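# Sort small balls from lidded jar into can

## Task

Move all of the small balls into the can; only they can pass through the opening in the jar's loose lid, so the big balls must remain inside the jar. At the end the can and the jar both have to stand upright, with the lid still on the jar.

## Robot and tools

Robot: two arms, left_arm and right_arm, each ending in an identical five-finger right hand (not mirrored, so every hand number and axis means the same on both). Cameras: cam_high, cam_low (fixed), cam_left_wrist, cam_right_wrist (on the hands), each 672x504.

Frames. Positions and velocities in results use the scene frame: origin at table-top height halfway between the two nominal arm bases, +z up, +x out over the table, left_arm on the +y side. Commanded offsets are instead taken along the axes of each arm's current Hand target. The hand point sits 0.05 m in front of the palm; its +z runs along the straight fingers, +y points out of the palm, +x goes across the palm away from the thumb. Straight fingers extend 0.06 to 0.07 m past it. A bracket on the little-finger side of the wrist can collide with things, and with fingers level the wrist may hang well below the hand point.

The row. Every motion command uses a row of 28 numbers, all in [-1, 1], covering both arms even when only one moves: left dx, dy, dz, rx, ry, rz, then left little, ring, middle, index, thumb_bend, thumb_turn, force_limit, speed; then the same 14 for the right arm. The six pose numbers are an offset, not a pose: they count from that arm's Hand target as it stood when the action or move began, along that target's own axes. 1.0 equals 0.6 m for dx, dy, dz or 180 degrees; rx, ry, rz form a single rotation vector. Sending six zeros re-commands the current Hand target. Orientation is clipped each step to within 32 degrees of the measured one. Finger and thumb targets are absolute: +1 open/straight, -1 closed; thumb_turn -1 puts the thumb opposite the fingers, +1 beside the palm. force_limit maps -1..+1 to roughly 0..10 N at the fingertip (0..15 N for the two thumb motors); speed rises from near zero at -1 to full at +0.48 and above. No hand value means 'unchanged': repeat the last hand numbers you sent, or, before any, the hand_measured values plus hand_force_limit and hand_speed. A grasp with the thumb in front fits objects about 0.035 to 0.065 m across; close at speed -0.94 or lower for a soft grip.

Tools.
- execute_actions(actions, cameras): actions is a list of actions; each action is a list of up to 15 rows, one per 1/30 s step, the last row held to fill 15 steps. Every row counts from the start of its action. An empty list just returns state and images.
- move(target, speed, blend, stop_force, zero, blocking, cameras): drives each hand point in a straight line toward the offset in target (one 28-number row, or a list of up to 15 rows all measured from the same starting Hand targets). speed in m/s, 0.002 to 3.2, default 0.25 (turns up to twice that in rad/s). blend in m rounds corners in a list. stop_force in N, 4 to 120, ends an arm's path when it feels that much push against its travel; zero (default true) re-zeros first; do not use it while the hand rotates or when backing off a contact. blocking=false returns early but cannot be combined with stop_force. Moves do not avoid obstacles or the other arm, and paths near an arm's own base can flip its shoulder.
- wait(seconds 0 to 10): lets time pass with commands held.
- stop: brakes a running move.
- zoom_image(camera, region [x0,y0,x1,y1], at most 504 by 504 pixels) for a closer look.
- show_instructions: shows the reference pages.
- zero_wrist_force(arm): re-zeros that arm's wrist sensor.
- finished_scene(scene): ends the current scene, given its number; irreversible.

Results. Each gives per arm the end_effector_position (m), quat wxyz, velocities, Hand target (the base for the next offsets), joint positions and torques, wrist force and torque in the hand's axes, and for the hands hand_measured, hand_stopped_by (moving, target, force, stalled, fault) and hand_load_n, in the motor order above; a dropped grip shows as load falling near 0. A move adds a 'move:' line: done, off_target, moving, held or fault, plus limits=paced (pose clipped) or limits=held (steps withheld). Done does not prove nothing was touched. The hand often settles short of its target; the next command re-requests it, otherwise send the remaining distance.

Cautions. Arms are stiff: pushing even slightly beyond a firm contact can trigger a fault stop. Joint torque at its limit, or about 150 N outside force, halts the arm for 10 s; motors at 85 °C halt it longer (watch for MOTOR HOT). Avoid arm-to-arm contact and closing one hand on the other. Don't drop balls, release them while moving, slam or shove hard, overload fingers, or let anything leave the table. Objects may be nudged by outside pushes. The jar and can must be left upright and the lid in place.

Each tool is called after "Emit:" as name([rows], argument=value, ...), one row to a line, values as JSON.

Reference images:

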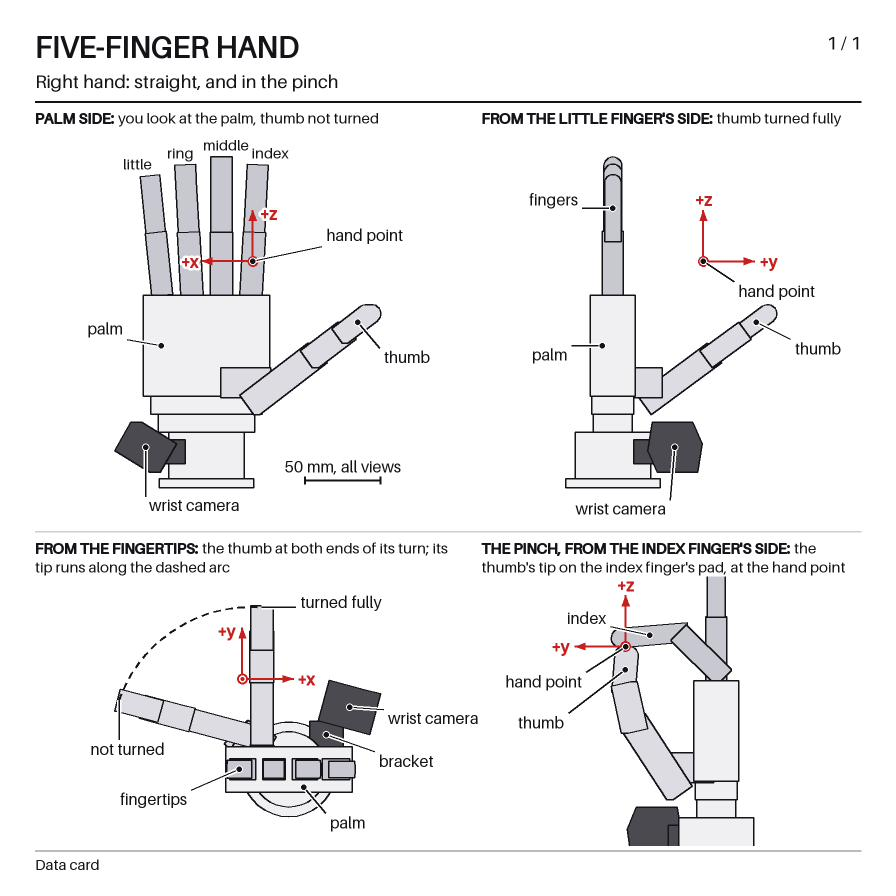

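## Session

Emit:
execute_actions(actions=[])

Emit:
zoom_image(camera="cam_high", region=[240, 120, 440, 270])

Emit:
zoom_image(camera="cam_low", region=[230, 200, 450, 300])

Scene clock: 0.00 s.
left_arm: end_effector_position=(+0.8683, +0.0608, +0.3938) hand_measured=(+1.000, +1.000, +1.000, +1.000, +1.000, +1.000) hand_load_n=(+0.0, +0.0, +0.0, +0.0, +0.0, +0.0) hand_stopped_by=(target, target, target, target, target, target) hand_force_limit=0.00 hand_speed=-0.80 end_effector_quat_wxyz=(+0.429, +0.733, +0.131, +0.511) | right_arm: end_effector_position=(+0.9430, -0.2073, +0.3820) hand_measured=(+1.000, +1.000, +1.000, +1.000, +1.000, +1.000) hand_load_n=(+0.0, +0.0, +0.0, +0.0, +0.0, +0.0) hand_stopped_by=(target, target, target, target, target, target) hand_force_limit=0.00 hand_speed=-0.80 end_effector_quat_wxyz=(+0.326, +0.254, +0.907, +0.080)
Joint positions: left_arm=[-0.904 -1.105 1.703 -0.48 1.2 0.653] | right_arm=[0.42 -0.868 1.104 0.701 1.849 -0.7]
Joint velocities: within noise
Joint torques (N m): no reading
Motor temperatures (°C): left_arm=[39 34 25 32 37 36] | right_arm=[28 26 33 37 31 35]
Wrist force (N): no reading
Wrist torque (N m): no reading
Wrist force, peak (N): no reading
Hand target: left_arm +0.8683, +0.0608, +0.3938; +0.429, +0.733, +0.131, +0.511 | right_arm +0.9430, -0.2073, +0.3820; +0.326, +0.254, +0.907, +0.080
camera_calibration:
cam_left_wrist: T_world_to_cam=[[-0.162045, -0.383715, 0.909123, -0.196695], [-0.881133, -0.358491, -0.308364, 0.903809], [0.444237, -0.851027, -0.280012, -0.10893], [0, 0, 0, 1]] pos_world=[0.812893, 0.155831, 0.42702]
cam_right_wrist: T_world_to_cam=[[0.196314, 0.974783, 0.106111, -0.0230638], [0.372803, -0.174291, 0.911395, -0.730618], [0.906906, -0.139361, -0.397617, -0.61943], [0, 0, 0, 1]] pos_world=[0.838669, -0.191183, 0.422033]

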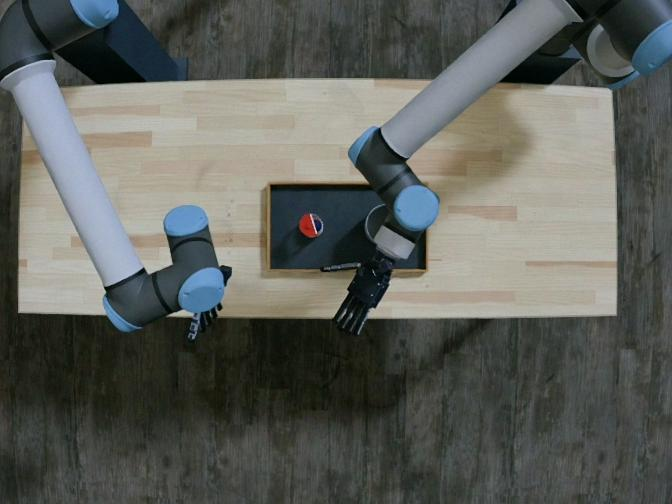

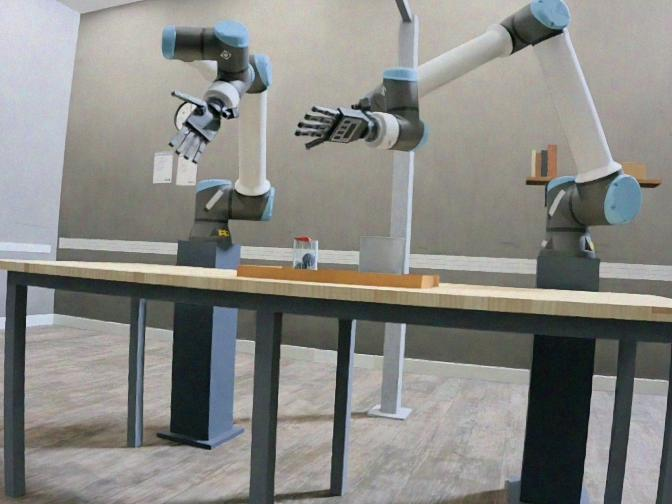

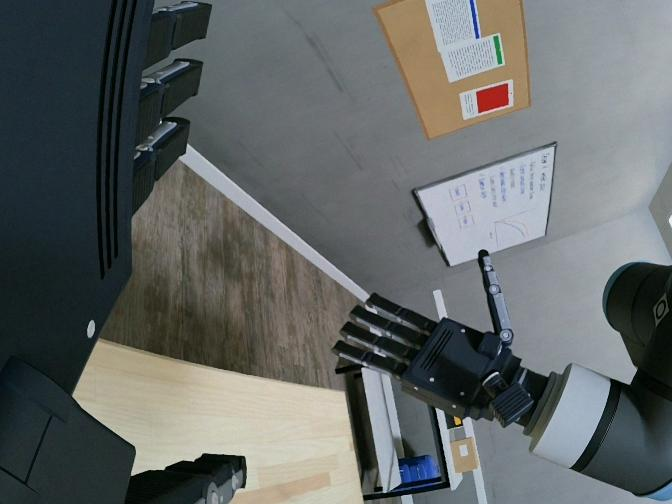

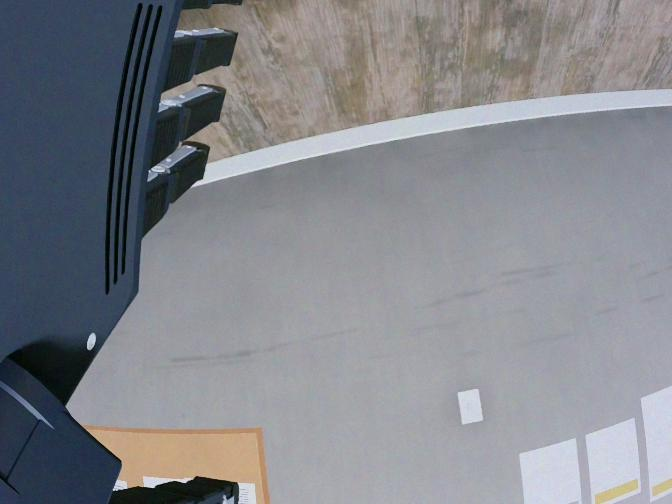

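Scaled by 2.520.

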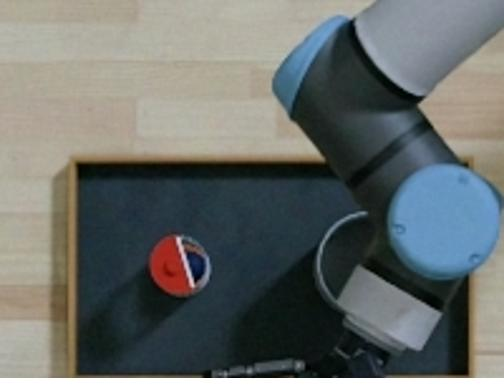

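Scaled by 2.291.

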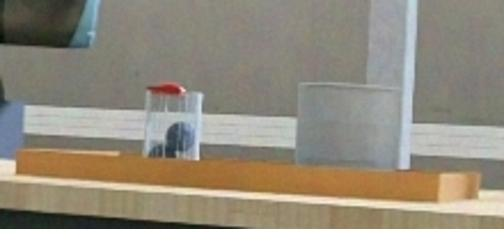

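Emit:
move(target=[0.3523,-0.397,-0.7203,0,0,0,1,1,1,1,1,1,0,-0.8,0.5685,-0.1402,-0.327,-0.1458,-0.2211,-0.1992,1,1,1,-0.36,1,-1,-0.2,0], speed=0.35)

Emit:
zoom_image(camera="cam_high", region=[260, 170, 440, 280])

Scene clock: 4.17 s.
left_arm: end_effector_position=(+0.6484, +0.5504, +0.3941) hand_measured=(+1.000, +1.000, +1.000, +1.000, +1.000, +1.000) hand_load_n=(+0.0, +0.0, +0.0, +0.0, +0.0, +0.0) hand_stopped_by=(target, target, target, target, target, target) hand_force_limit=0.00 hand_speed=-0.80 end_effector_quat_wxyz=(+0.429, +0.733, +0.131, +0.511) | right_arm: end_effector_position=(+0.5600, -0.1008, +0.3201) hand_measured=(+1.000, +1.000, +1.000, -0.360, +1.000, -1.000) hand_load_n=(+0.0, +0.0, +0.0, +0.0, +0.0, +0.0) hand_stopped_by=(target, target, target, target, target, target) hand_force_limit=-0.20 hand_speed=0.00 end_effector_quat_wxyz=(+0.663, -0.096, +0.737, +0.086)
Joint positions: left_arm=[-0.422 -1.701 2.432 -0.62 1.679 0.708] | right_arm=[0.754 -1.226 2.077 -0.732 2.06 -1.514]
Joint velocities: within noise
Joint torques (N m): left_arm=[21.47 -38.32 -31.98 0.38 2.09 3.27] | right_arm=[23.14 -42.05 -23.29 -5.57 -1.9 -3.27]
Motor temperatures (°C): left_arm=[39 34 25 32 37 36] | right_arm=[28 26 33 37 31 35]
Wrist force (N): left_arm=[-0.3 0.0 -0.7] | right_arm=[-1.4 -1.2 0.3]
Wrist torque (N m): left_arm=[0.05 0.05 -0.02] | right_arm=[0.02 -0.01 -0.20]
Wrist force, peak (N): left_arm=[-0.8 0.8 1.0] | right_arm=[-1.5 -1.4 0.0]
Hand target: left_arm +0.6484, +0.5505, +0.3942; +0.429, +0.733, +0.131, +0.511 | right_arm +0.5599, -0.1008, +0.3200; +0.663, -0.096, +0.737, +0.086
Off the commanded pose: left_arm 0.000 m, 0 deg | right_arm 0.000 m, 0 deg.
move: done
camera_calibration:
cam_left_wrist: T_world_to_cam=[[-0.162045, -0.383715, 0.909123, -0.0447505], [-0.881133, -0.358491, -0.308364, 0.885569], [0.444237, -0.851027, -0.280012, 0.405549], [0, 0, 0, 1]] pos_world=[0.592893, 0.645431, 0.42732]
cam_right_wrist: T_world_to_cam=[[-0.253182, 0.91568, -0.312137, 0.334404], [-0.436671, 0.179742, 0.881482, -0.0143562], [0.86326, 0.359476, 0.354344, -0.447924], [0, 0, 0, 1]] pos_world=[0.465071, -0.142609, 0.275753]

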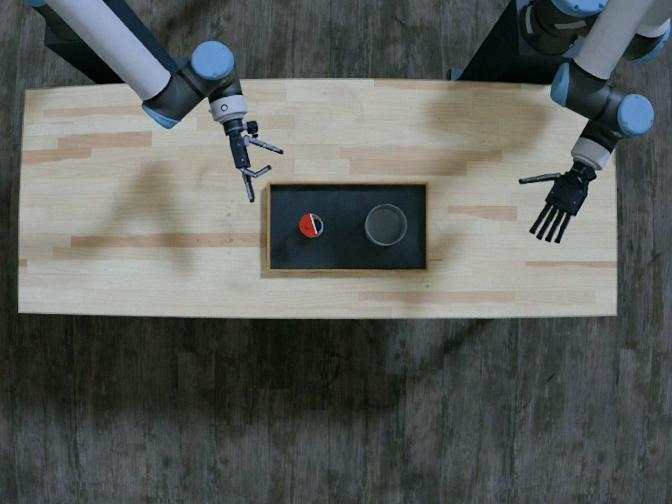

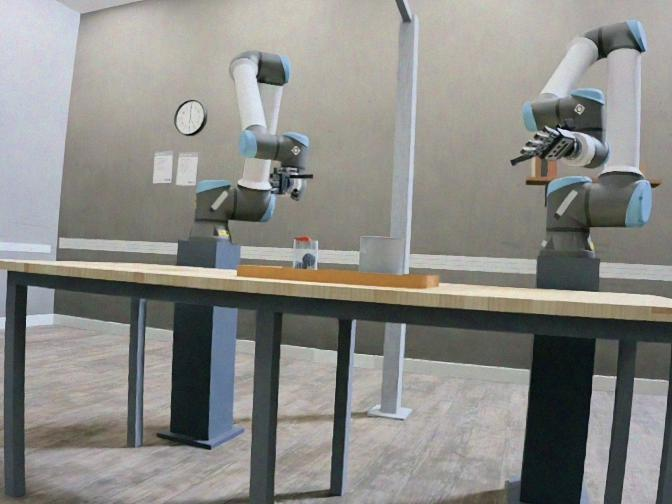

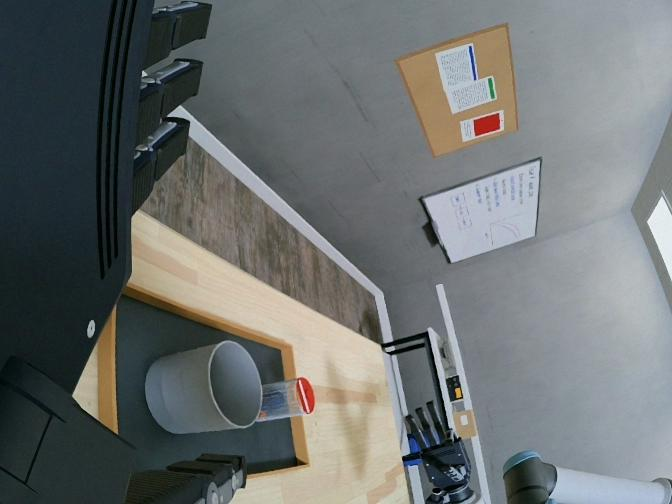

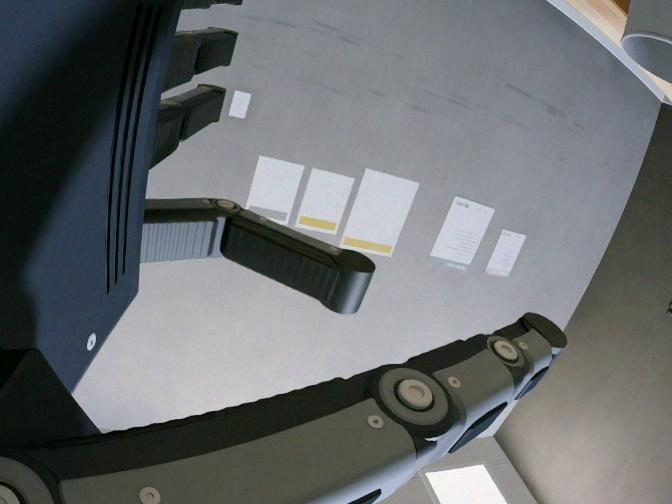

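Scaled by 2.800.

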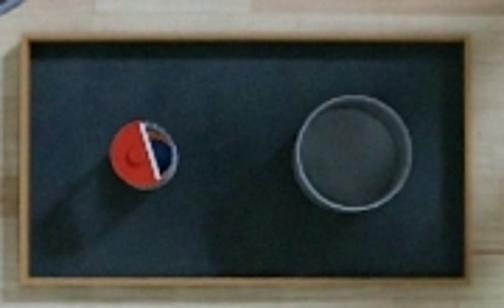

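Emit:
move(target=[0,0,0,0,0,0,1,1,1,1,1,1,0,-0.8,0.2727,0.1238,0.117,0,0,0,1,1,1,-0.36,1,-1,-0.2,0], speed=0.2)

Emit:
zoom_image(camera="cam_right_wrist", region=[200, 0, 500, 150])

Emit:
zoom_image(camera="cam_high", region=[280, 190, 340, 250])

Scene clock: 6.27 s.
left_arm: end_effector_position=(+0.6483, +0.5505, +0.3942) hand_measured=(+1.000, +1.000, +1.000, +1.000, +1.000, +1.000) hand_load_n=(+0.0, +0.0, +0.0, +0.0, +0.0, +0.0) hand_stopped_by=(target, target, target, target, target, target) hand_force_limit=0.00 hand_speed=-0.80 end_effector_quat_wxyz=(+0.429, +0.733, +0.131, +0.511) | right_arm: end_effector_position=(+0.5917, -0.0155, +0.1501) hand_measured=(+1.000, +1.000, +1.000, -0.360, +1.000, -1.000) hand_load_n=(+0.0, +0.0, +0.0, +0.0, +0.0, +0.0) hand_stopped_by=(target, target, target, target, target, target) hand_force_limit=-0.20 hand_speed=0.00 end_effector_quat_wxyz=(+0.663, -0.096, +0.737, +0.086)
Joint positions: left_arm=[-0.422 -1.701 2.432 -0.62 1.68 0.708] | right_arm=[0.816 -0.877 1.924 -0.923 2.121 -1.505]
Joint velocities: within noise
Joint torques (N m): left_arm=[20.55 -38.01 -35.54 -0.24 1.91 4.05] | right_arm=[24.73 -60.97 -31.11 -4.97 2.13 2.61]
Motor temperatures (°C): left_arm=[39 34 25 32 37 36] | right_arm=[28 26 33 37 31 35]
Wrist force (N): left_arm=[0.1 0.4 -0.2] | right_arm=[-0.6 -1.4 0.2]
Wrist torque (N m): left_arm=[0.09 -0.03 0.02] | right_arm=[-0.01 -0.11 -0.15]
Wrist force, peak (N): left_arm=[-0.5 -0.7 -0.2] | right_arm=[-2.6 -1.5 -0.1]
Hand target: left_arm +0.6484, +0.5505, +0.3942; +0.429, +0.733, +0.131, +0.511 | right_arm +0.5917, -0.0154, +0.1500; +0.663, -0.096, +0.737, +0.086
Off the commanded pose: left_arm 0.000 m, 0 deg | right_arm 0.000 m, 0 deg.
move: done
camera_calibration:
cam_left_wrist: T_world_to_cam=[[-0.162045, -0.383715, 0.909123, -0.044803], [-0.881133, -0.358491, -0.308364, 0.885636], [0.444237, -0.851027, -0.280012, 0.405662], [0, 0, 0, 1]] pos_world=[0.592893, 0.645531, 0.42742]
cam_right_wrist: T_world_to_cam=[[-0.253204, 0.91565, -0.312206, 0.211367], [-0.436891, 0.179709, 0.88138, 0.134142], [0.863142, 0.359569, 0.354536, -0.445635], [0, 0, 0, 1]] pos_world=[0.49677, -0.0574086, 0.105754]

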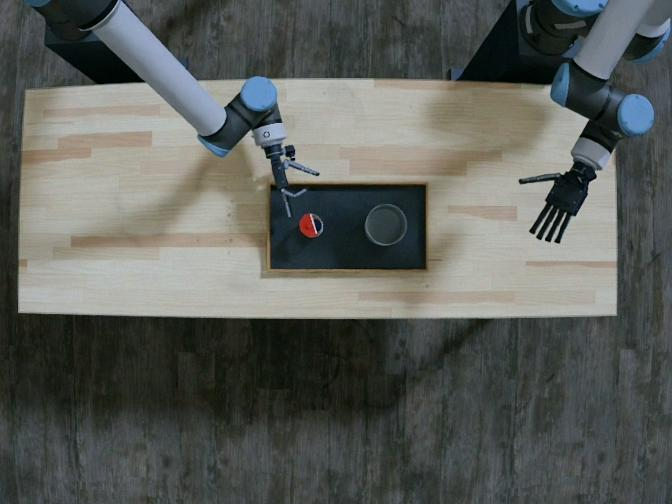

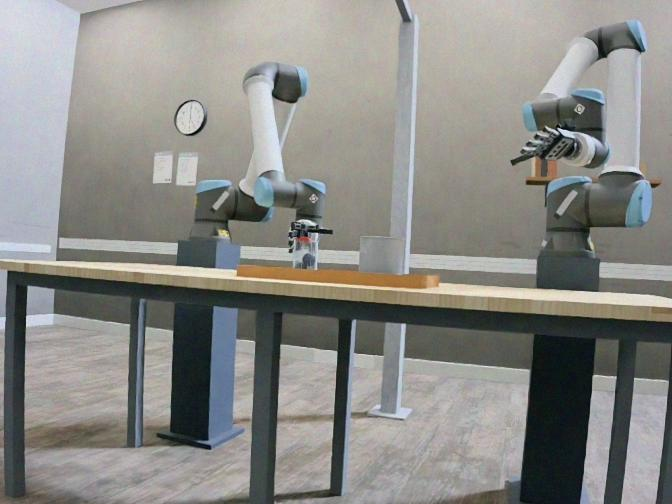

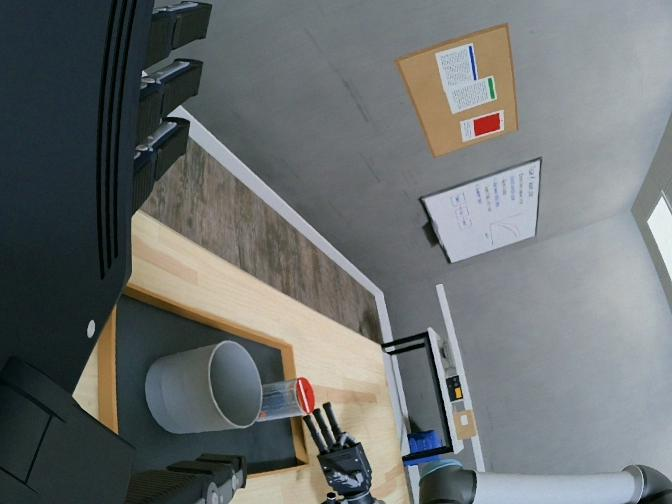

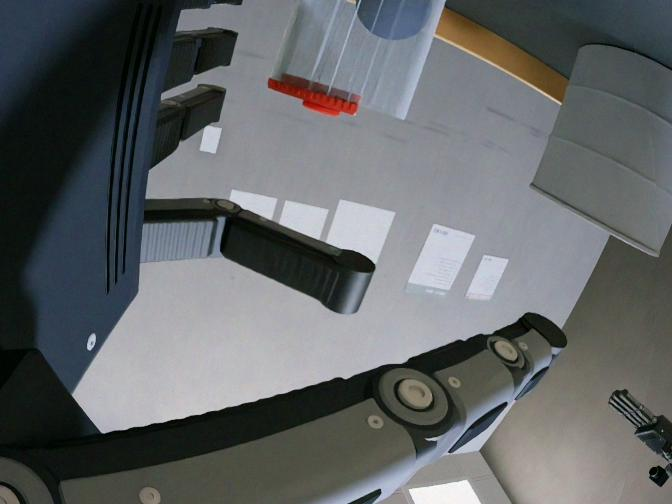

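Scaled by 1.680 from the camera's 672x504 image, which has a finer 960x720 frame.

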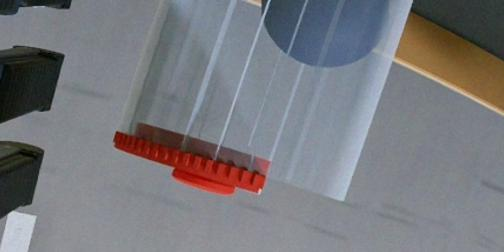

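Scaled by 8.400.

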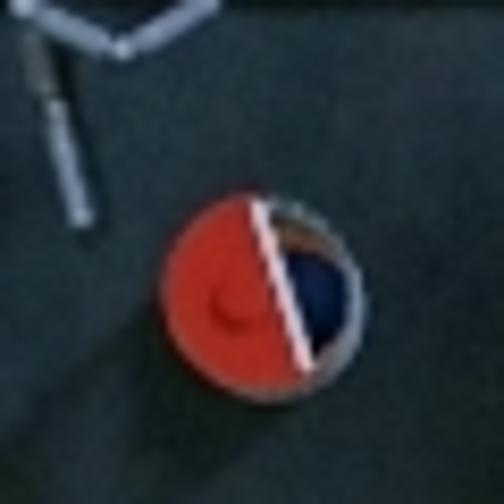

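Emit:
move(target=[0,0,0,0,0,0,1,1,1,1,1,1,0,-0.8,0.0087,-0.0022,0.1888,0,0,0,1,1,1,-0.36,1,-1,-0.2,0], speed=0.1, cameras=["cam_high", "cam_right_wrist"])

Emit:
zoom_image(camera="cam_high", region=[290, 200, 330, 240])

Scene clock: 8.73 s.
left_arm: end_effector_position=(+0.6483, +0.5505, +0.3942) hand_measured=(+1.000, +1.000, +1.000, +1.000, +1.000, +1.000) hand_load_n=(+0.0, +0.0, +0.0, +0.0, +0.5, +0.0) hand_stopped_by=(target, target, target, target, target, target) hand_force_limit=0.00 hand_speed=-0.80 end_effector_quat_wxyz=(+0.429, +0.733, +0.131, +0.511) | right_arm: end_effector_position=(+0.7002, +0.0119, +0.1329) hand_measured=(+1.000, +1.000, +1.000, -0.360, +1.000, -1.000) hand_load_n=(+0.0, +0.0, +0.0, +0.0, +0.0, +0.0) hand_stopped_by=(target, target, target, target, target, target) hand_force_limit=-0.20 hand_speed=0.00 end_effector_quat_wxyz=(+0.663, -0.096, +0.737, +0.086)
Joint positions: left_arm=[-0.422 -1.701 2.432 -0.62 1.68 0.708] | right_arm=[0.736 -0.778 1.747 -0.85 2.042 -1.516]
Joint velocities: within noise
Joint torques (N m): left_arm=[19.73 -27.23 -40.07 -0.7 1.78 4.25] | right_arm=[-20.33 -70.01 -33 1.54 -1.7 -2.94]
Motor temperatures (°C): left_arm=[39 34 25 32 37 36] | right_arm=[28 26 33 37 31 35]
Wrist force (N): left_arm=[0.2 0.1 -0.2] | right_arm=[-1.0 -0.9 0.2]
Wrist torque (N m): left_arm=[0.02 -0.04 0.01] | right_arm=[0.07 -0.07 -0.18]
Wrist force, peak (N): left_arm=[-0.4 -0.9 -0.2] | right_arm=[-1.6 -1.3 0.7]
Hand target: left_arm +0.6484, +0.5505, +0.3942; +0.429, +0.733, +0.131, +0.511 | right_arm +0.7004, +0.0120, +0.1328; +0.663, -0.096, +0.737, +0.086
Off the commanded pose: left_arm 0.000 m, 0 deg | right_arm 0.000 m, 0 deg.
move: done
camera_calibration:
cam_right_wrist: T_world_to_cam=[[-0.253204, 0.91565, -0.312206, 0.208375], [-0.436891, 0.179709, 0.88138, 0.191912], [0.863142, 0.359569, 0.354536, -0.543091], [0, 0, 0, 1]] pos_world=[0.60537, -0.0300086, 0.0884537]
Images, in order (width x height): cam_high 672x504, cam_right_wrist 672x504.

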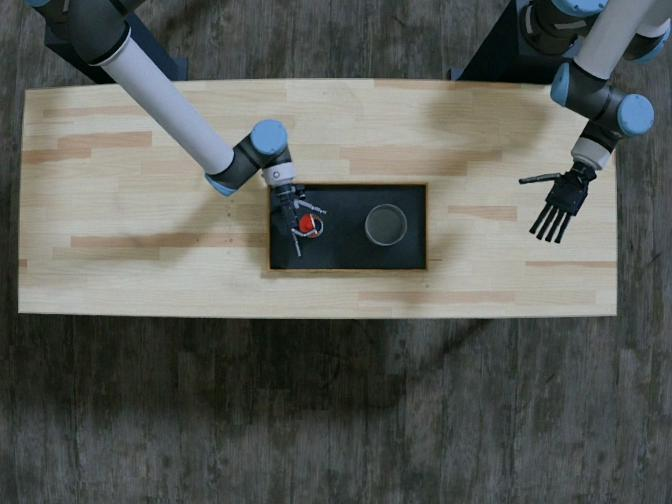

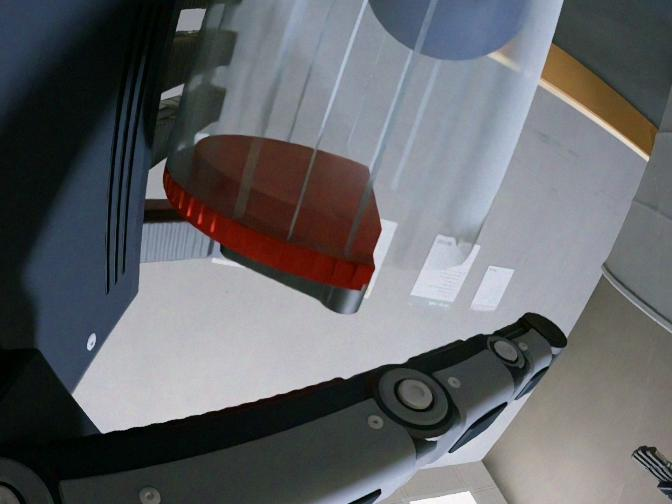

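Scaled by 12.600.

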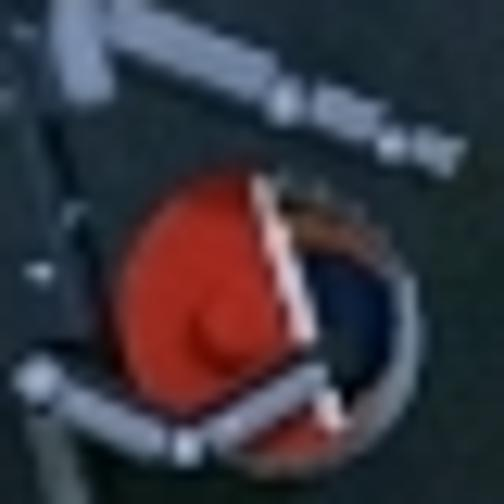

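Emit:
move(target=[0,0,0,0,0,0,1,1,1,1,1,1,0,-0.8,0.035,0,0.0036,0,0,0,1,1,1,-0.36,1,-1,-0.2,0], speed=0.01, stop_force=4, cameras=["cam_high","cam_right_wrist"])

Scene clock: 12.77 s.
left_arm: end_effector_position=(+0.6483, +0.5505, +0.3942) hand_measured=(+1.000, +1.000, +1.000, +1.000, +1.000, +1.000) hand_load_n=(+0.0, +0.0, +0.0, +0.0, +0.0, +0.0) hand_stopped_by=(target, target, target, target, target, target) hand_force_limit=0.00 hand_speed=-0.80 end_effector_quat_wxyz=(+0.429, +0.733, +0.131, +0.511) | right_arm: end_effector_position=(+0.7004, +0.0120, +0.1193) hand_measured=(+1.000, +1.000, +1.000, -0.360, +1.000, -1.000) hand_load_n=(+0.0, +0.0, +0.0, +0.5, +0.0, -0.5) hand_stopped_by=(target, target, target, target, target, target) hand_force_limit=-0.20 hand_speed=0.00 end_effector_quat_wxyz=(+0.663, -0.096, +0.737, +0.086)
Joint positions: left_arm=[-0.422 -1.701 2.432 -0.62 1.68 0.708] | right_arm=[0.736 -0.76 1.745 -0.867 2.042 -1.516]
Joint velocities: within noise
Joint torques (N m): left_arm=[16.8 -25.62 -43.95 -2.58 1.14 3.71] | right_arm=[-5.4 -105.89 -17.04 2.12 -0.25 -1.76]
Motor temperatures (°C): left_arm=[39 34 25 32 37 36] | right_arm=[28 26 33 37 31 35]
Wrist force (N): left_arm=[-0.2 0.5 -0.1] | right_arm=[-4.4 -0.8 0.4]
Wrist torque (N m): left_arm=[0.09 0.01 0.01] | right_arm=[0.05 -0.09 -0.18]
Wrist force, peak (N): left_arm=[-0.8 -0.2 -0.7] | right_arm=[-9.0 -1.0 -0.2]
Hand target: left_arm +0.6484, +0.5505, +0.3942; +0.429, +0.733, +0.131, +0.511 | right_arm +0.7004, +0.0120, +0.1193; +0.663, -0.096, +0.737, +0.086 (not the last commanded pose)
Off the commanded pose: left_arm 0.000 m, 0 deg | right_arm 0.008 m, 0 deg.
move: contact (right_arm)
camera_calibration:
cam_right_wrist: T_world_to_cam=[[-0.253192, 0.915646, -0.312228, 0.204114], [-0.436897, 0.179732, 0.881373, 0.203885], [0.863142, 0.359569, 0.354536, -0.538513], [0, 0, 0, 1]] pos_world=[0.60557, -0.0299086, 0.0749538]
Images, in order (width x height): cam_high 672x504, cam_right_wrist 672x504.

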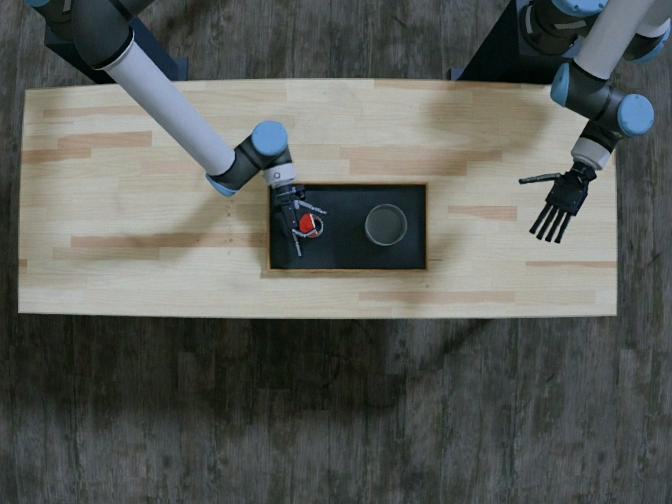

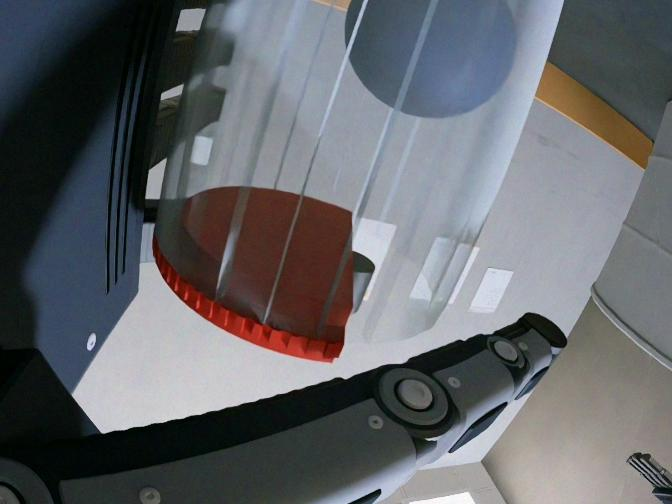

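Emit:
execute_actions([
  [[0,0,0,0,0,0,1,1,1,1,1,1,0,-0.8,0,0,0,0,0,0,-1,-1,-1,-0.36,-1,-1,-0.4,-0.7]],
  [[0,0,0,0,0,0,1,1,1,1,1,1,0,-0.8,0,0,0,0,0,0,-1,-1,-1,-0.36,-1,-1,-0.4,-0.7]],
  [[0,0,0,0,0,0,1,1,1,1,1,1,0,-0.8,0,0,0,0,0,0,-1,-1,-1,-0.36,-1,-1,-0.4,-0.7]],
  [[0,0,0,0,0,0,1,1,1,1,1,1,0,-0.8,0,0,0,0,0,0,-1,-1,-1,-0.36,-1,-1,-0.4,-0.7]],
  [[0,0,0,0,0,0,1,1,1,1,1,1,0,-0.8,0,0,0,0,0,0,-1,-1,-1,-0.36,-1,-1,-0.4,-0.7]],
], cameras=["cam_right_wrist"])

Emit:
execute_actions([
  [[0,0,0,0,0,0,1,1,1,1,1,1,0,-0.8,0,0,0,0,0,0,-0.95,-0.95,-0.95,-0.36,-0.95,-1,0.4,-0.8]],
  [[0,0,0,0,0,0,1,1,1,1,1,1,0,-0.8,0,0,0,0,0,0,-0.95,-0.95,-0.95,-0.36,-0.95,-1,0.4,-0.8]],
], cameras=["cam_right_wrist"])

Scene clock: 16.10 s.
left_arm: end_effector_position=(+0.6483, +0.5505, +0.3942) hand_measured=(+1.000, +1.000, +1.000, +1.000, +1.000, +1.000) hand_load_n=(+0.0, +0.0, +0.0, +0.0, +0.0, +0.0) hand_stopped_by=(target, target, target, target, target, target) hand_force_limit=0.00 hand_speed=-0.80 end_effector_quat_wxyz=(+0.429, +0.733, +0.131, +0.511) | right_arm: end_effector_position=(+0.7004, +0.0120, +0.1193) hand_measured=(+0.284, +0.230, +0.174, -0.360, +0.636, -1.000) hand_load_n=(+0.0, +4.0, +7.5, -1.5, +13.5, +3.0) hand_stopped_by=(force, force, force, target, force, target) hand_force_limit=-0.40 hand_speed=-0.70 end_effector_quat_wxyz=(+0.663, -0.096, +0.737, +0.086)
Joint positions: left_arm=[-0.422 -1.701 2.432 -0.62 1.68 0.708] | right_arm=[0.736 -0.76 1.745 -0.867 2.042 -1.516]
Joint velocities: within noise
Joint torques (N m): left_arm=[18.8 -21.01 -43.13 -2.99 1.26 3.31] | right_arm=[-2.37 -92.19 -20.87 -1.28 -0.42 -1.73]
Motor temperatures (°C): left_arm=[39 34 25 32 37 36] | right_arm=[28 26 33 37 31 35]
Wrist force (N): left_arm=[-0.1 -0.3 -0.5] | right_arm=[-5.0 -1.8 1.0]
Wrist torque (N m): left_arm=[-0.01 0.03 -0.01] | right_arm=[0.06 -0.33 -0.34]
Wrist force, peak (N): left_arm=[-0.3 -0.5 -0.8] | right_arm=[-6.8 -0.1 -1.9]
Hand target: left_arm +0.6484, +0.5505, +0.3942; +0.429, +0.733, +0.131, +0.511 | right_arm +0.7004, +0.0120, +0.1193; +0.663, -0.096, +0.737, +0.086
Off the commanded pose: left_arm 0.000 m, 0 deg | right_arm 0.000 m, 0 deg.
Step readings (end_effector_position of left_arm | right_arm):
0: (+0.6483, +0.5505, +0.3942) | (+0.7004, +0.0120, +0.1193)
1: (+0.6483, +0.5505, +0.3942) | (+0.7004, +0.0120, +0.1193)
2: (+0.6483, +0.5505, +0.3942) | (+0.7004, +0.0120, +0.1193)
4: (+0.6483, +0.5505, +0.3942) | (+0.7004, +0.0120, +0.1193)
8: (+0.6483, +0.5505, +0.3942) | (+0.7004, +0.0120, +0.1193)
15: (+0.6483, +0.5505, +0.3942) | (+0.7004, +0.0120, +0.1193)
16: (+0.6483, +0.5505, +0.3942) | (+0.7004, +0.0120, +0.1193)
17: (+0.6483, +0.5505, +0.3942) | (+0.7004, +0.0120, +0.1193)
19: (+0.6483, +0.5505, +0.3942) | (+0.7004, +0.0120, +0.1193)
23: (+0.6483, +0.5505, +0.3942) | (+0.7004, +0.0120, +0.1193)
30: (+0.6483, +0.5505, +0.3942) | (+0.7004, +0.0120, +0.1193)
31: (+0.6483, +0.5505, +0.3942) | (+0.7004, +0.0120, +0.1193)
32: (+0.6483, +0.5505, +0.3942) | (+0.7004, +0.0120, +0.1193)
34: (+0.6483, +0.5505, +0.3942) | (+0.7004, +0.0120, +0.1193)
38: (+0.6483, +0.5505, +0.3942) | (+0.7004, +0.0120, +0.1193)
45: (+0.6483, +0.5505, +0.3942) | (+0.7004, +0.0120, +0.1193)
46: (+0.6483, +0.5505, +0.3942) | (+0.7004, +0.0120, +0.1193)
47: (+0.6483, +0.5505, +0.3942) | (+0.7004, +0.0120, +0.1193)
49: (+0.6483, +0.5505, +0.3942) | (+0.7004, +0.0120, +0.1193)
53: (+0.6483, +0.5505, +0.3942) | (+0.7004, +0.0120, +0.1193)
60: (+0.6483, +0.5505, +0.3942) | (+0.7004, +0.0120, +0.1193)
61: (+0.6483, +0.5505, +0.3942) | (+0.7004, +0.0120, +0.1193)
62: (+0.6483, +0.5505, +0.3942) | (+0.7004, +0.0120, +0.1193)
64: (+0.6483, +0.5505, +0.3942) | (+0.7004, +0.0120, +0.1193)
68: (+0.6483, +0.5505, +0.3942) | (+0.7004, +0.0120, +0.1193)
75: (+0.6483, +0.5505, +0.3942) | (+0.7004, +0.0120, +0.1193)
camera_calibration:
cam_right_wrist: T_world_to_cam=[[-0.253192, 0.915646, -0.312228, 0.204114], [-0.436897, 0.179732, 0.881373, 0.203885], [0.863142, 0.359569, 0.354536, -0.538513], [0, 0, 0, 1]] pos_world=[0.60557, -0.0299086, 0.0749538]
Images, in order (width x height): cam_right_wrist 672x504.

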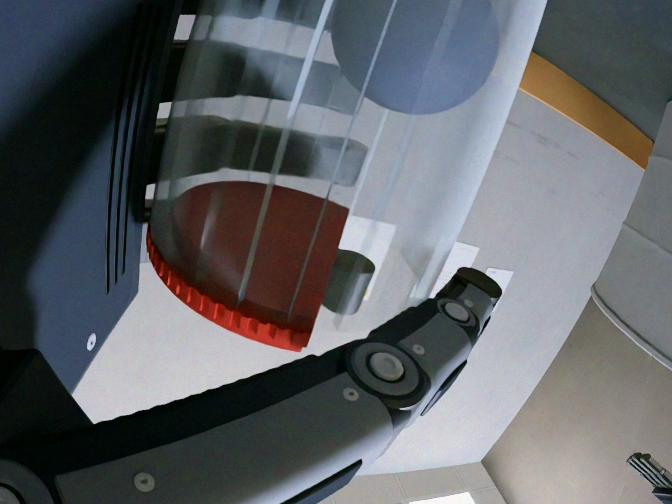

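Scene clock: 17.30 s.
left_arm: end_effector_position=(+0.6483, +0.5505, +0.3942) hand_measured=(+1.000, +1.000, +1.000, +1.000, +1.000, +1.000) hand_load_n=(+0.0, +0.0, +0.0, +0.0, +0.0, +0.0) hand_stopped_by=(target, target, target, target, target, target) hand_force_limit=0.00 hand_speed=-0.80 end_effector_quat_wxyz=(+0.429, +0.733, +0.131, +0.511) | right_arm: end_effector_position=(+0.7004, +0.0120, +0.1193) hand_measured=(+0.232, +0.214, +0.174, -0.360, +0.636, -1.000) hand_load_n=(+8.5, +3.5, +3.5, -1.5, +15.0, +9.0) hand_stopped_by=(force, force, force, target, force, target) hand_force_limit=0.40 hand_speed=-0.80 end_effector_quat_wxyz=(+0.663, -0.096, +0.737, +0.086)
Joint positions: left_arm=[-0.422 -1.701 2.432 -0.62 1.68 0.708] | right_arm=[0.736 -0.76 1.745 -0.867 2.042 -1.516]
Joint velocities: within noise
Joint torques (N m): left_arm=[16.84 -19.76 -43.77 -3.15 1.34 3.19] | right_arm=[-3.7 -87.31 -23 -2.26 -1.69 -1.5]
Motor temperatures (°C): left_arm=[39 34 25 32 37 36] | right_arm=[28 26 33 37 31 35]
Wrist force (N): left_arm=[-0.3 0.2 -0.3] | right_arm=[-7.1 -1.7 1.6]
Wrist torque (N m): left_arm=[0.05 0.04 -0.01] | right_arm=[0.05 -0.35 -0.40]
Wrist force, peak (N): left_arm=[-0.5 -0.1 -0.5] | right_arm=[-7.3 -1.9 1.6]
Hand target: left_arm +0.6484, +0.5505, +0.3942; +0.429, +0.733, +0.131, +0.511 | right_arm +0.7004, +0.0120, +0.1193; +0.663, -0.096, +0.737, +0.086
Off the commanded pose: left_arm 0.000 m, 0 deg | right_arm 0.000 m, 0 deg.
Step readings (end_effector_position of left_arm | right_arm):
0: (+0.6483, +0.5505, +0.3942) | (+0.7004, +0.0120, +0.1193)
1: (+0.6483, +0.5505, +0.3942) | (+0.7004, +0.0120, +0.1193)
2: (+0.6483, +0.5505, +0.3942) | (+0.7004, +0.0120, +0.1193)
4: (+0.6483, +0.5505, +0.3942) | (+0.7004, +0.0120, +0.1193)
8: (+0.6483, +0.5505, +0.3942) | (+0.7004, +0.0120, +0.1193)
15: (+0.6483, +0.5505, +0.3942) | (+0.7004, +0.0120, +0.1193)
16: (+0.6483, +0.5505, +0.3942) | (+0.7004, +0.0120, +0.1193)
17: (+0.6483, +0.5505, +0.3942) | (+0.7004, +0.0120, +0.1193)
19: (+0.6483, +0.5505, +0.3942) | (+0.7004, +0.0120, +0.1193)
23: (+0.6483, +0.5505, +0.3942) | (+0.7004, +0.0120, +0.1193)
30: (+0.6483, +0.5505, +0.3942) | (+0.7004, +0.0120, +0.1193)
camera_calibration:
cam_right_wrist: T_world_to_cam=[[-0.253192, 0.915646, -0.312228, 0.204114], [-0.436897, 0.179732, 0.881373, 0.203885], [0.863142, 0.359569, 0.354536, -0.538513], [0, 0, 0, 1]] pos_world=[0.60557, -0.0299086, 0.0749538]
Images, in order (width x height): cam_right_wrist 672x504.

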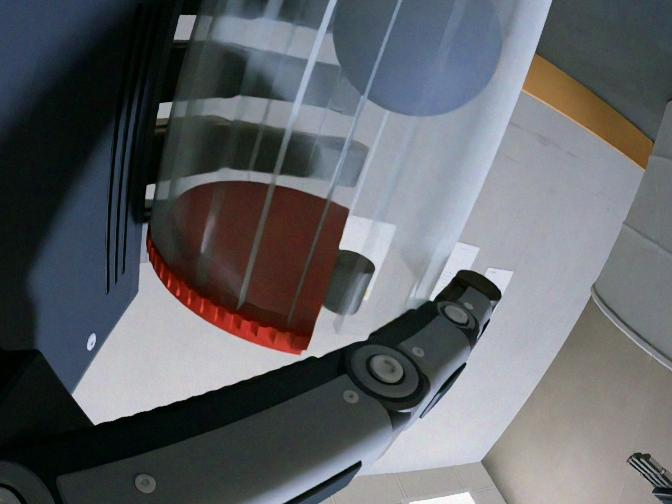

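Emit:
move([
  [0,0,0,0,0,0,1,1,1,1,1,1,0,-0.8,-0.05,0,-0.0053,0,0,0,-0.95,-0.95,-0.95,-0.36,-0.95,-1,0.4,-0.8],
  [0,0,0,0,0,0,1,1,1,1,1,1,0,-0.8,-0.18,0,-0.019,0,0,0,-0.95,-0.95,-0.95,-0.36,-0.95,-1,0.4,-0.8],
  [0,0,0,0,0,0,1,1,1,1,1,1,0,-0.8,-0.3575,0.326,0.0535,-0.1669,0,-0.0175,-0.95,-0.95,-0.95,-0.36,-0.95,-1,0.4,-0.8],
], speed=[0.06,0.2,0.25], blend=[0.01,0.03,0], cameras=["cam_high","cam_low","cam_right_wrist"])

Scene clock: 20.77 s.
left_arm: end_effector_position=(+0.6484, +0.5505, +0.3942) hand_measured=(+1.000, +1.000, +1.000, +1.000, +1.000, +1.000) hand_load_n=(+0.0, +0.0, +0.0, +0.0, +0.0, +0.0) hand_stopped_by=(target, target, target, target, target, target) hand_force_limit=0.00 hand_speed=-0.80 end_effector_quat_wxyz=(+0.429, +0.733, +0.131, +0.511) | right_arm: end_effector_position=(+0.7030, +0.2148, +0.3293) hand_measured=(+0.230, +0.214, +0.174, -0.360, +0.636, -1.000) hand_load_n=(+3.0, +1.5, +4.5, +0.0, +10.5, +6.0) hand_stopped_by=(force, force, force, target, force, target) hand_force_limit=0.40 hand_speed=-0.80 end_effector_quat_wxyz=(+0.618, -0.284, +0.687, +0.256)
Joint positions: left_arm=[-0.422 -1.701 2.432 -0.62 1.68 0.708] | right_arm=[0.742 -0.835 1.384 -0.444 1.525 -1.575]
Joint velocities: within noise
Joint torques (N m): left_arm=[17.8 -18.37 -43.59 -3.11 1.28 3.75] | right_arm=[21.65 -81.97 -49.14 0.93 -1.72 -3.25]
Motor temperatures (°C): left_arm=[39 34 25 32 37 36] | right_arm=[28 26 33 37 31 35]
Wrist force (N): left_arm=[-0.2 -0.1 0.2] | right_arm=[0.5 -0.6 0.6]
Wrist torque (N m): left_arm=[-0.02 0.02 -0.02] | right_arm=[0.09 -0.09 -0.18]
Wrist force, peak (N): left_arm=[-0.8 -0.1 -0.6] | right_arm=[-7.4 -2.1 1.2]
Hand target: left_arm +0.6484, +0.5505, +0.3942; +0.429, +0.733, +0.131, +0.511 | right_arm +0.7031, +0.2149, +0.3293; +0.618, -0.284, +0.687, +0.256
Off the commanded pose: left_arm 0.000 m, 0 deg | right_arm 0.000 m, 0 deg.
move: done
camera_calibration:
cam_right_wrist: T_world_to_cam=[[-0.67929, 0.664312, -0.311857, 0.438002], [-0.468014, -0.0648258, 0.88134, 0.0579146], [0.565268, 0.744639, 0.354943, -0.561503], [0, 0, 0, 1]] pos_world=[0.642035, 0.130901, 0.284853]
Images, in order (width x height): cam_high 672x504, cam_low 672x504, cam_right_wrist 672x504.

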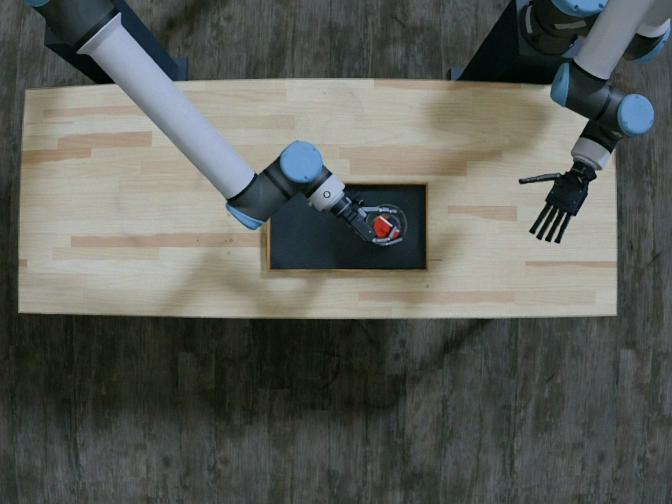

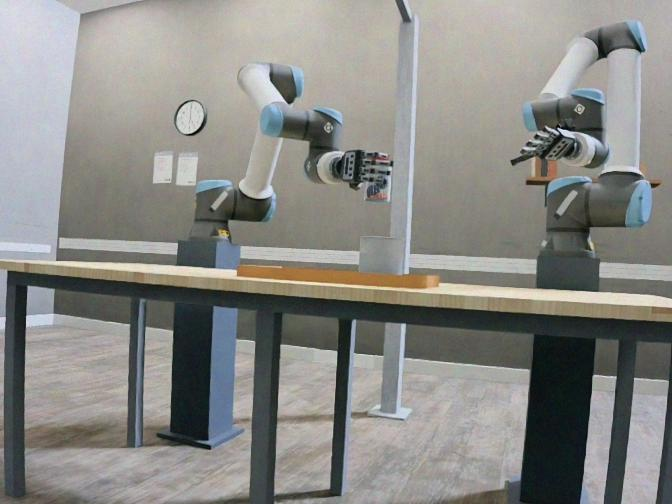

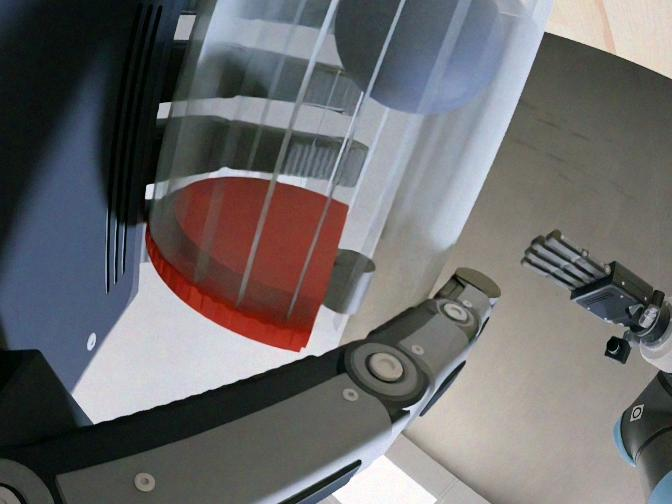

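Emit:
move([
  [0,0,0,0,0,0,1,1,1,1,1,1,0,-0.8,0.1066,0,0.0112,0.0348,0,-0.3315,-0.95,-0.95,-0.95,-0.36,-0.95,-1,0.4,-0.8],
  [0,0,0,0,0,0,1,1,1,1,1,1,0,-0.8,0.1977,0,0.0208,0.0493,0,-0.4696,-0.95,-0.95,-0.95,-0.36,-0.95,-1,0.4,-0.8],
  [0,0,0,0,0,0,1,1,1,1,1,1,0,-0.8,0.2226,0,0.0234,0.0581,0,-0.5525,-0.95,-0.95,-0.95,-0.36,-0.95,-1,0.4,-0.8],
], speed=0.4, blend=[0.01,0.01,0], cameras=["cam_high","cam_low","cam_right_wrist"])

Emit:
zoom_image(camera="cam_high", region=[320, 160, 450, 280])

Emit:
zoom_image(camera="cam_right_wrist", region=[280, 0, 560, 280])

Scene clock: 24.37 s.
left_arm: end_effector_position=(+0.6484, +0.5505, +0.3942) hand_measured=(+1.000, +1.000, +1.000, +1.000, +1.000, +1.000) hand_load_n=(+0.0, +0.0, +0.0, +0.0, +0.0, +0.0) hand_stopped_by=(target, target, target, target, target, target) hand_force_limit=0.00 hand_speed=-0.80 end_effector_quat_wxyz=(+0.429, +0.733, +0.131, +0.511) | right_arm: end_effector_position=(+0.7030, +0.2150, +0.1951) hand_measured=(+0.230, +0.214, +0.174, -0.360, +0.634, -1.000) hand_load_n=(+0.0, +0.0, +3.0, -1.5, +5.5, +1.5) hand_stopped_by=(force, force, force, target, force, target) hand_force_limit=0.40 hand_speed=-0.80 end_effector_quat_wxyz=(+0.615, -0.656, +0.245, -0.361)
Joint positions: left_arm=[-0.422 -1.701 2.432 -0.62 1.68 0.708] | right_arm=[0.819 -0.771 1.414 -0.661 1.703 -3.316]
Joint velocities: within noise
Joint torques (N m): left_arm=[15.51 -19.35 -42.57 -2.7 0.79 3.56] | right_arm=[21.88 -88.61 -30.83 -6.14 1.71 -3.24]
Motor temperatures (°C): left_arm=[39 34 25 32 37 36] | right_arm=[28 26 33 37 31 35]
Wrist force (N): left_arm=[-0.2 -0.1 -0.3] | right_arm=[-0.4 0.3 0.9]
Wrist torque (N m): left_arm=[0.02 0.04 -0.01] | right_arm=[0.13 0.05 -0.54]
Wrist force, peak (N): left_arm=[0.0 -0.7 0.8] | right_arm=[0.7 -0.7 1.4]
Hand target: left_arm +0.6484, +0.5505, +0.3942; +0.429, +0.733, +0.131, +0.511 | right_arm +0.7030, +0.2150, +0.1950; +0.615, -0.656, +0.245, -0.361
Off the commanded pose: left_arm 0.000 m, 0 deg | right_arm 0.000 m, 0 deg.
move: done
camera_calibration:
cam_right_wrist: T_world_to_cam=[[0.326179, -0.340828, -0.881728, 0.0164285], [-0.845596, 0.311765, -0.433324, 0.617099], [0.422581, 0.886927, -0.186511, -0.338651], [0, 0, 0, 1]] pos_world=[0.659565, 0.113568, 0.218727]
Images, in order (width x height): cam_high 672x504, cam_low 672x504, cam_right_wrist 672x504.

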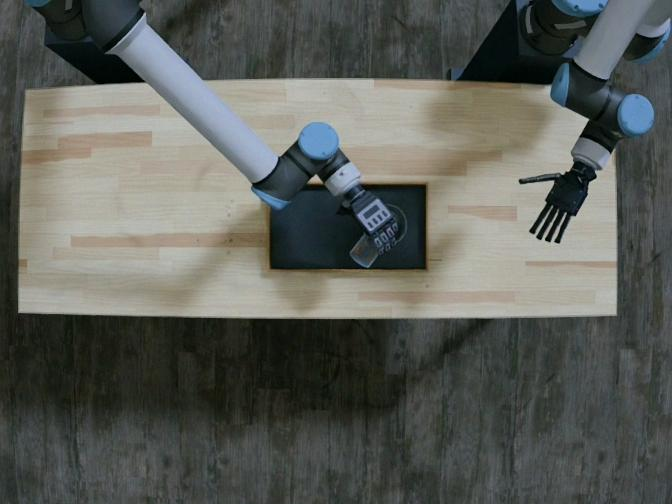

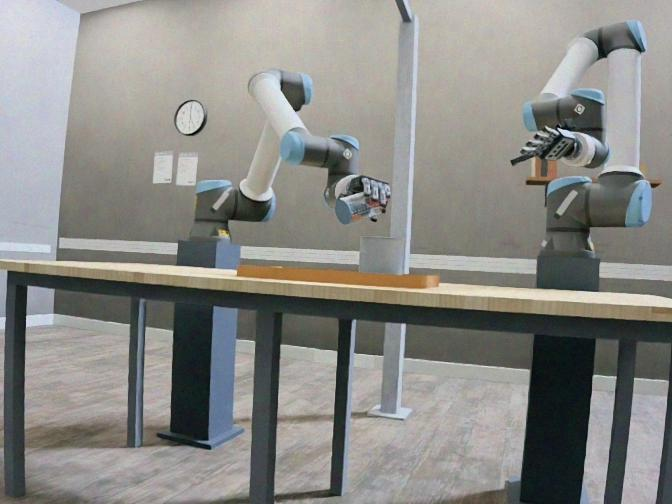

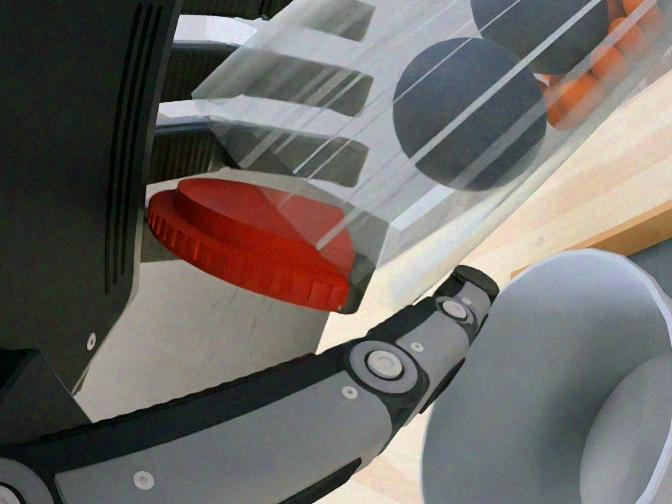

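Scaled by 3.877.

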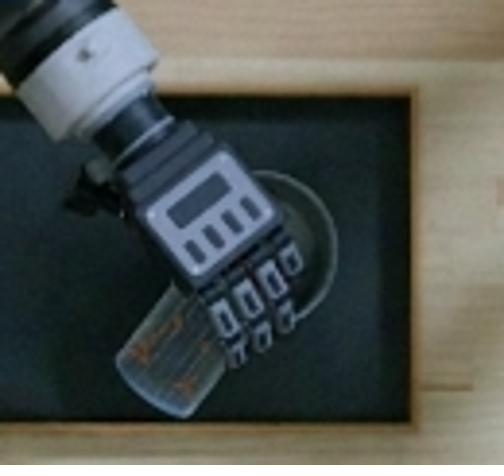

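Scaled by 1.800 from the camera's 672x504 image, which has a finer 960x720 frame.

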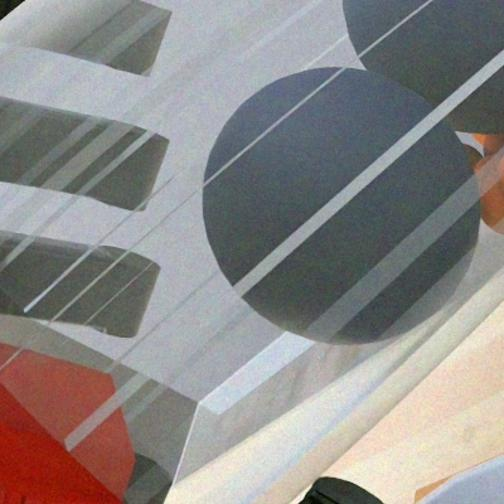

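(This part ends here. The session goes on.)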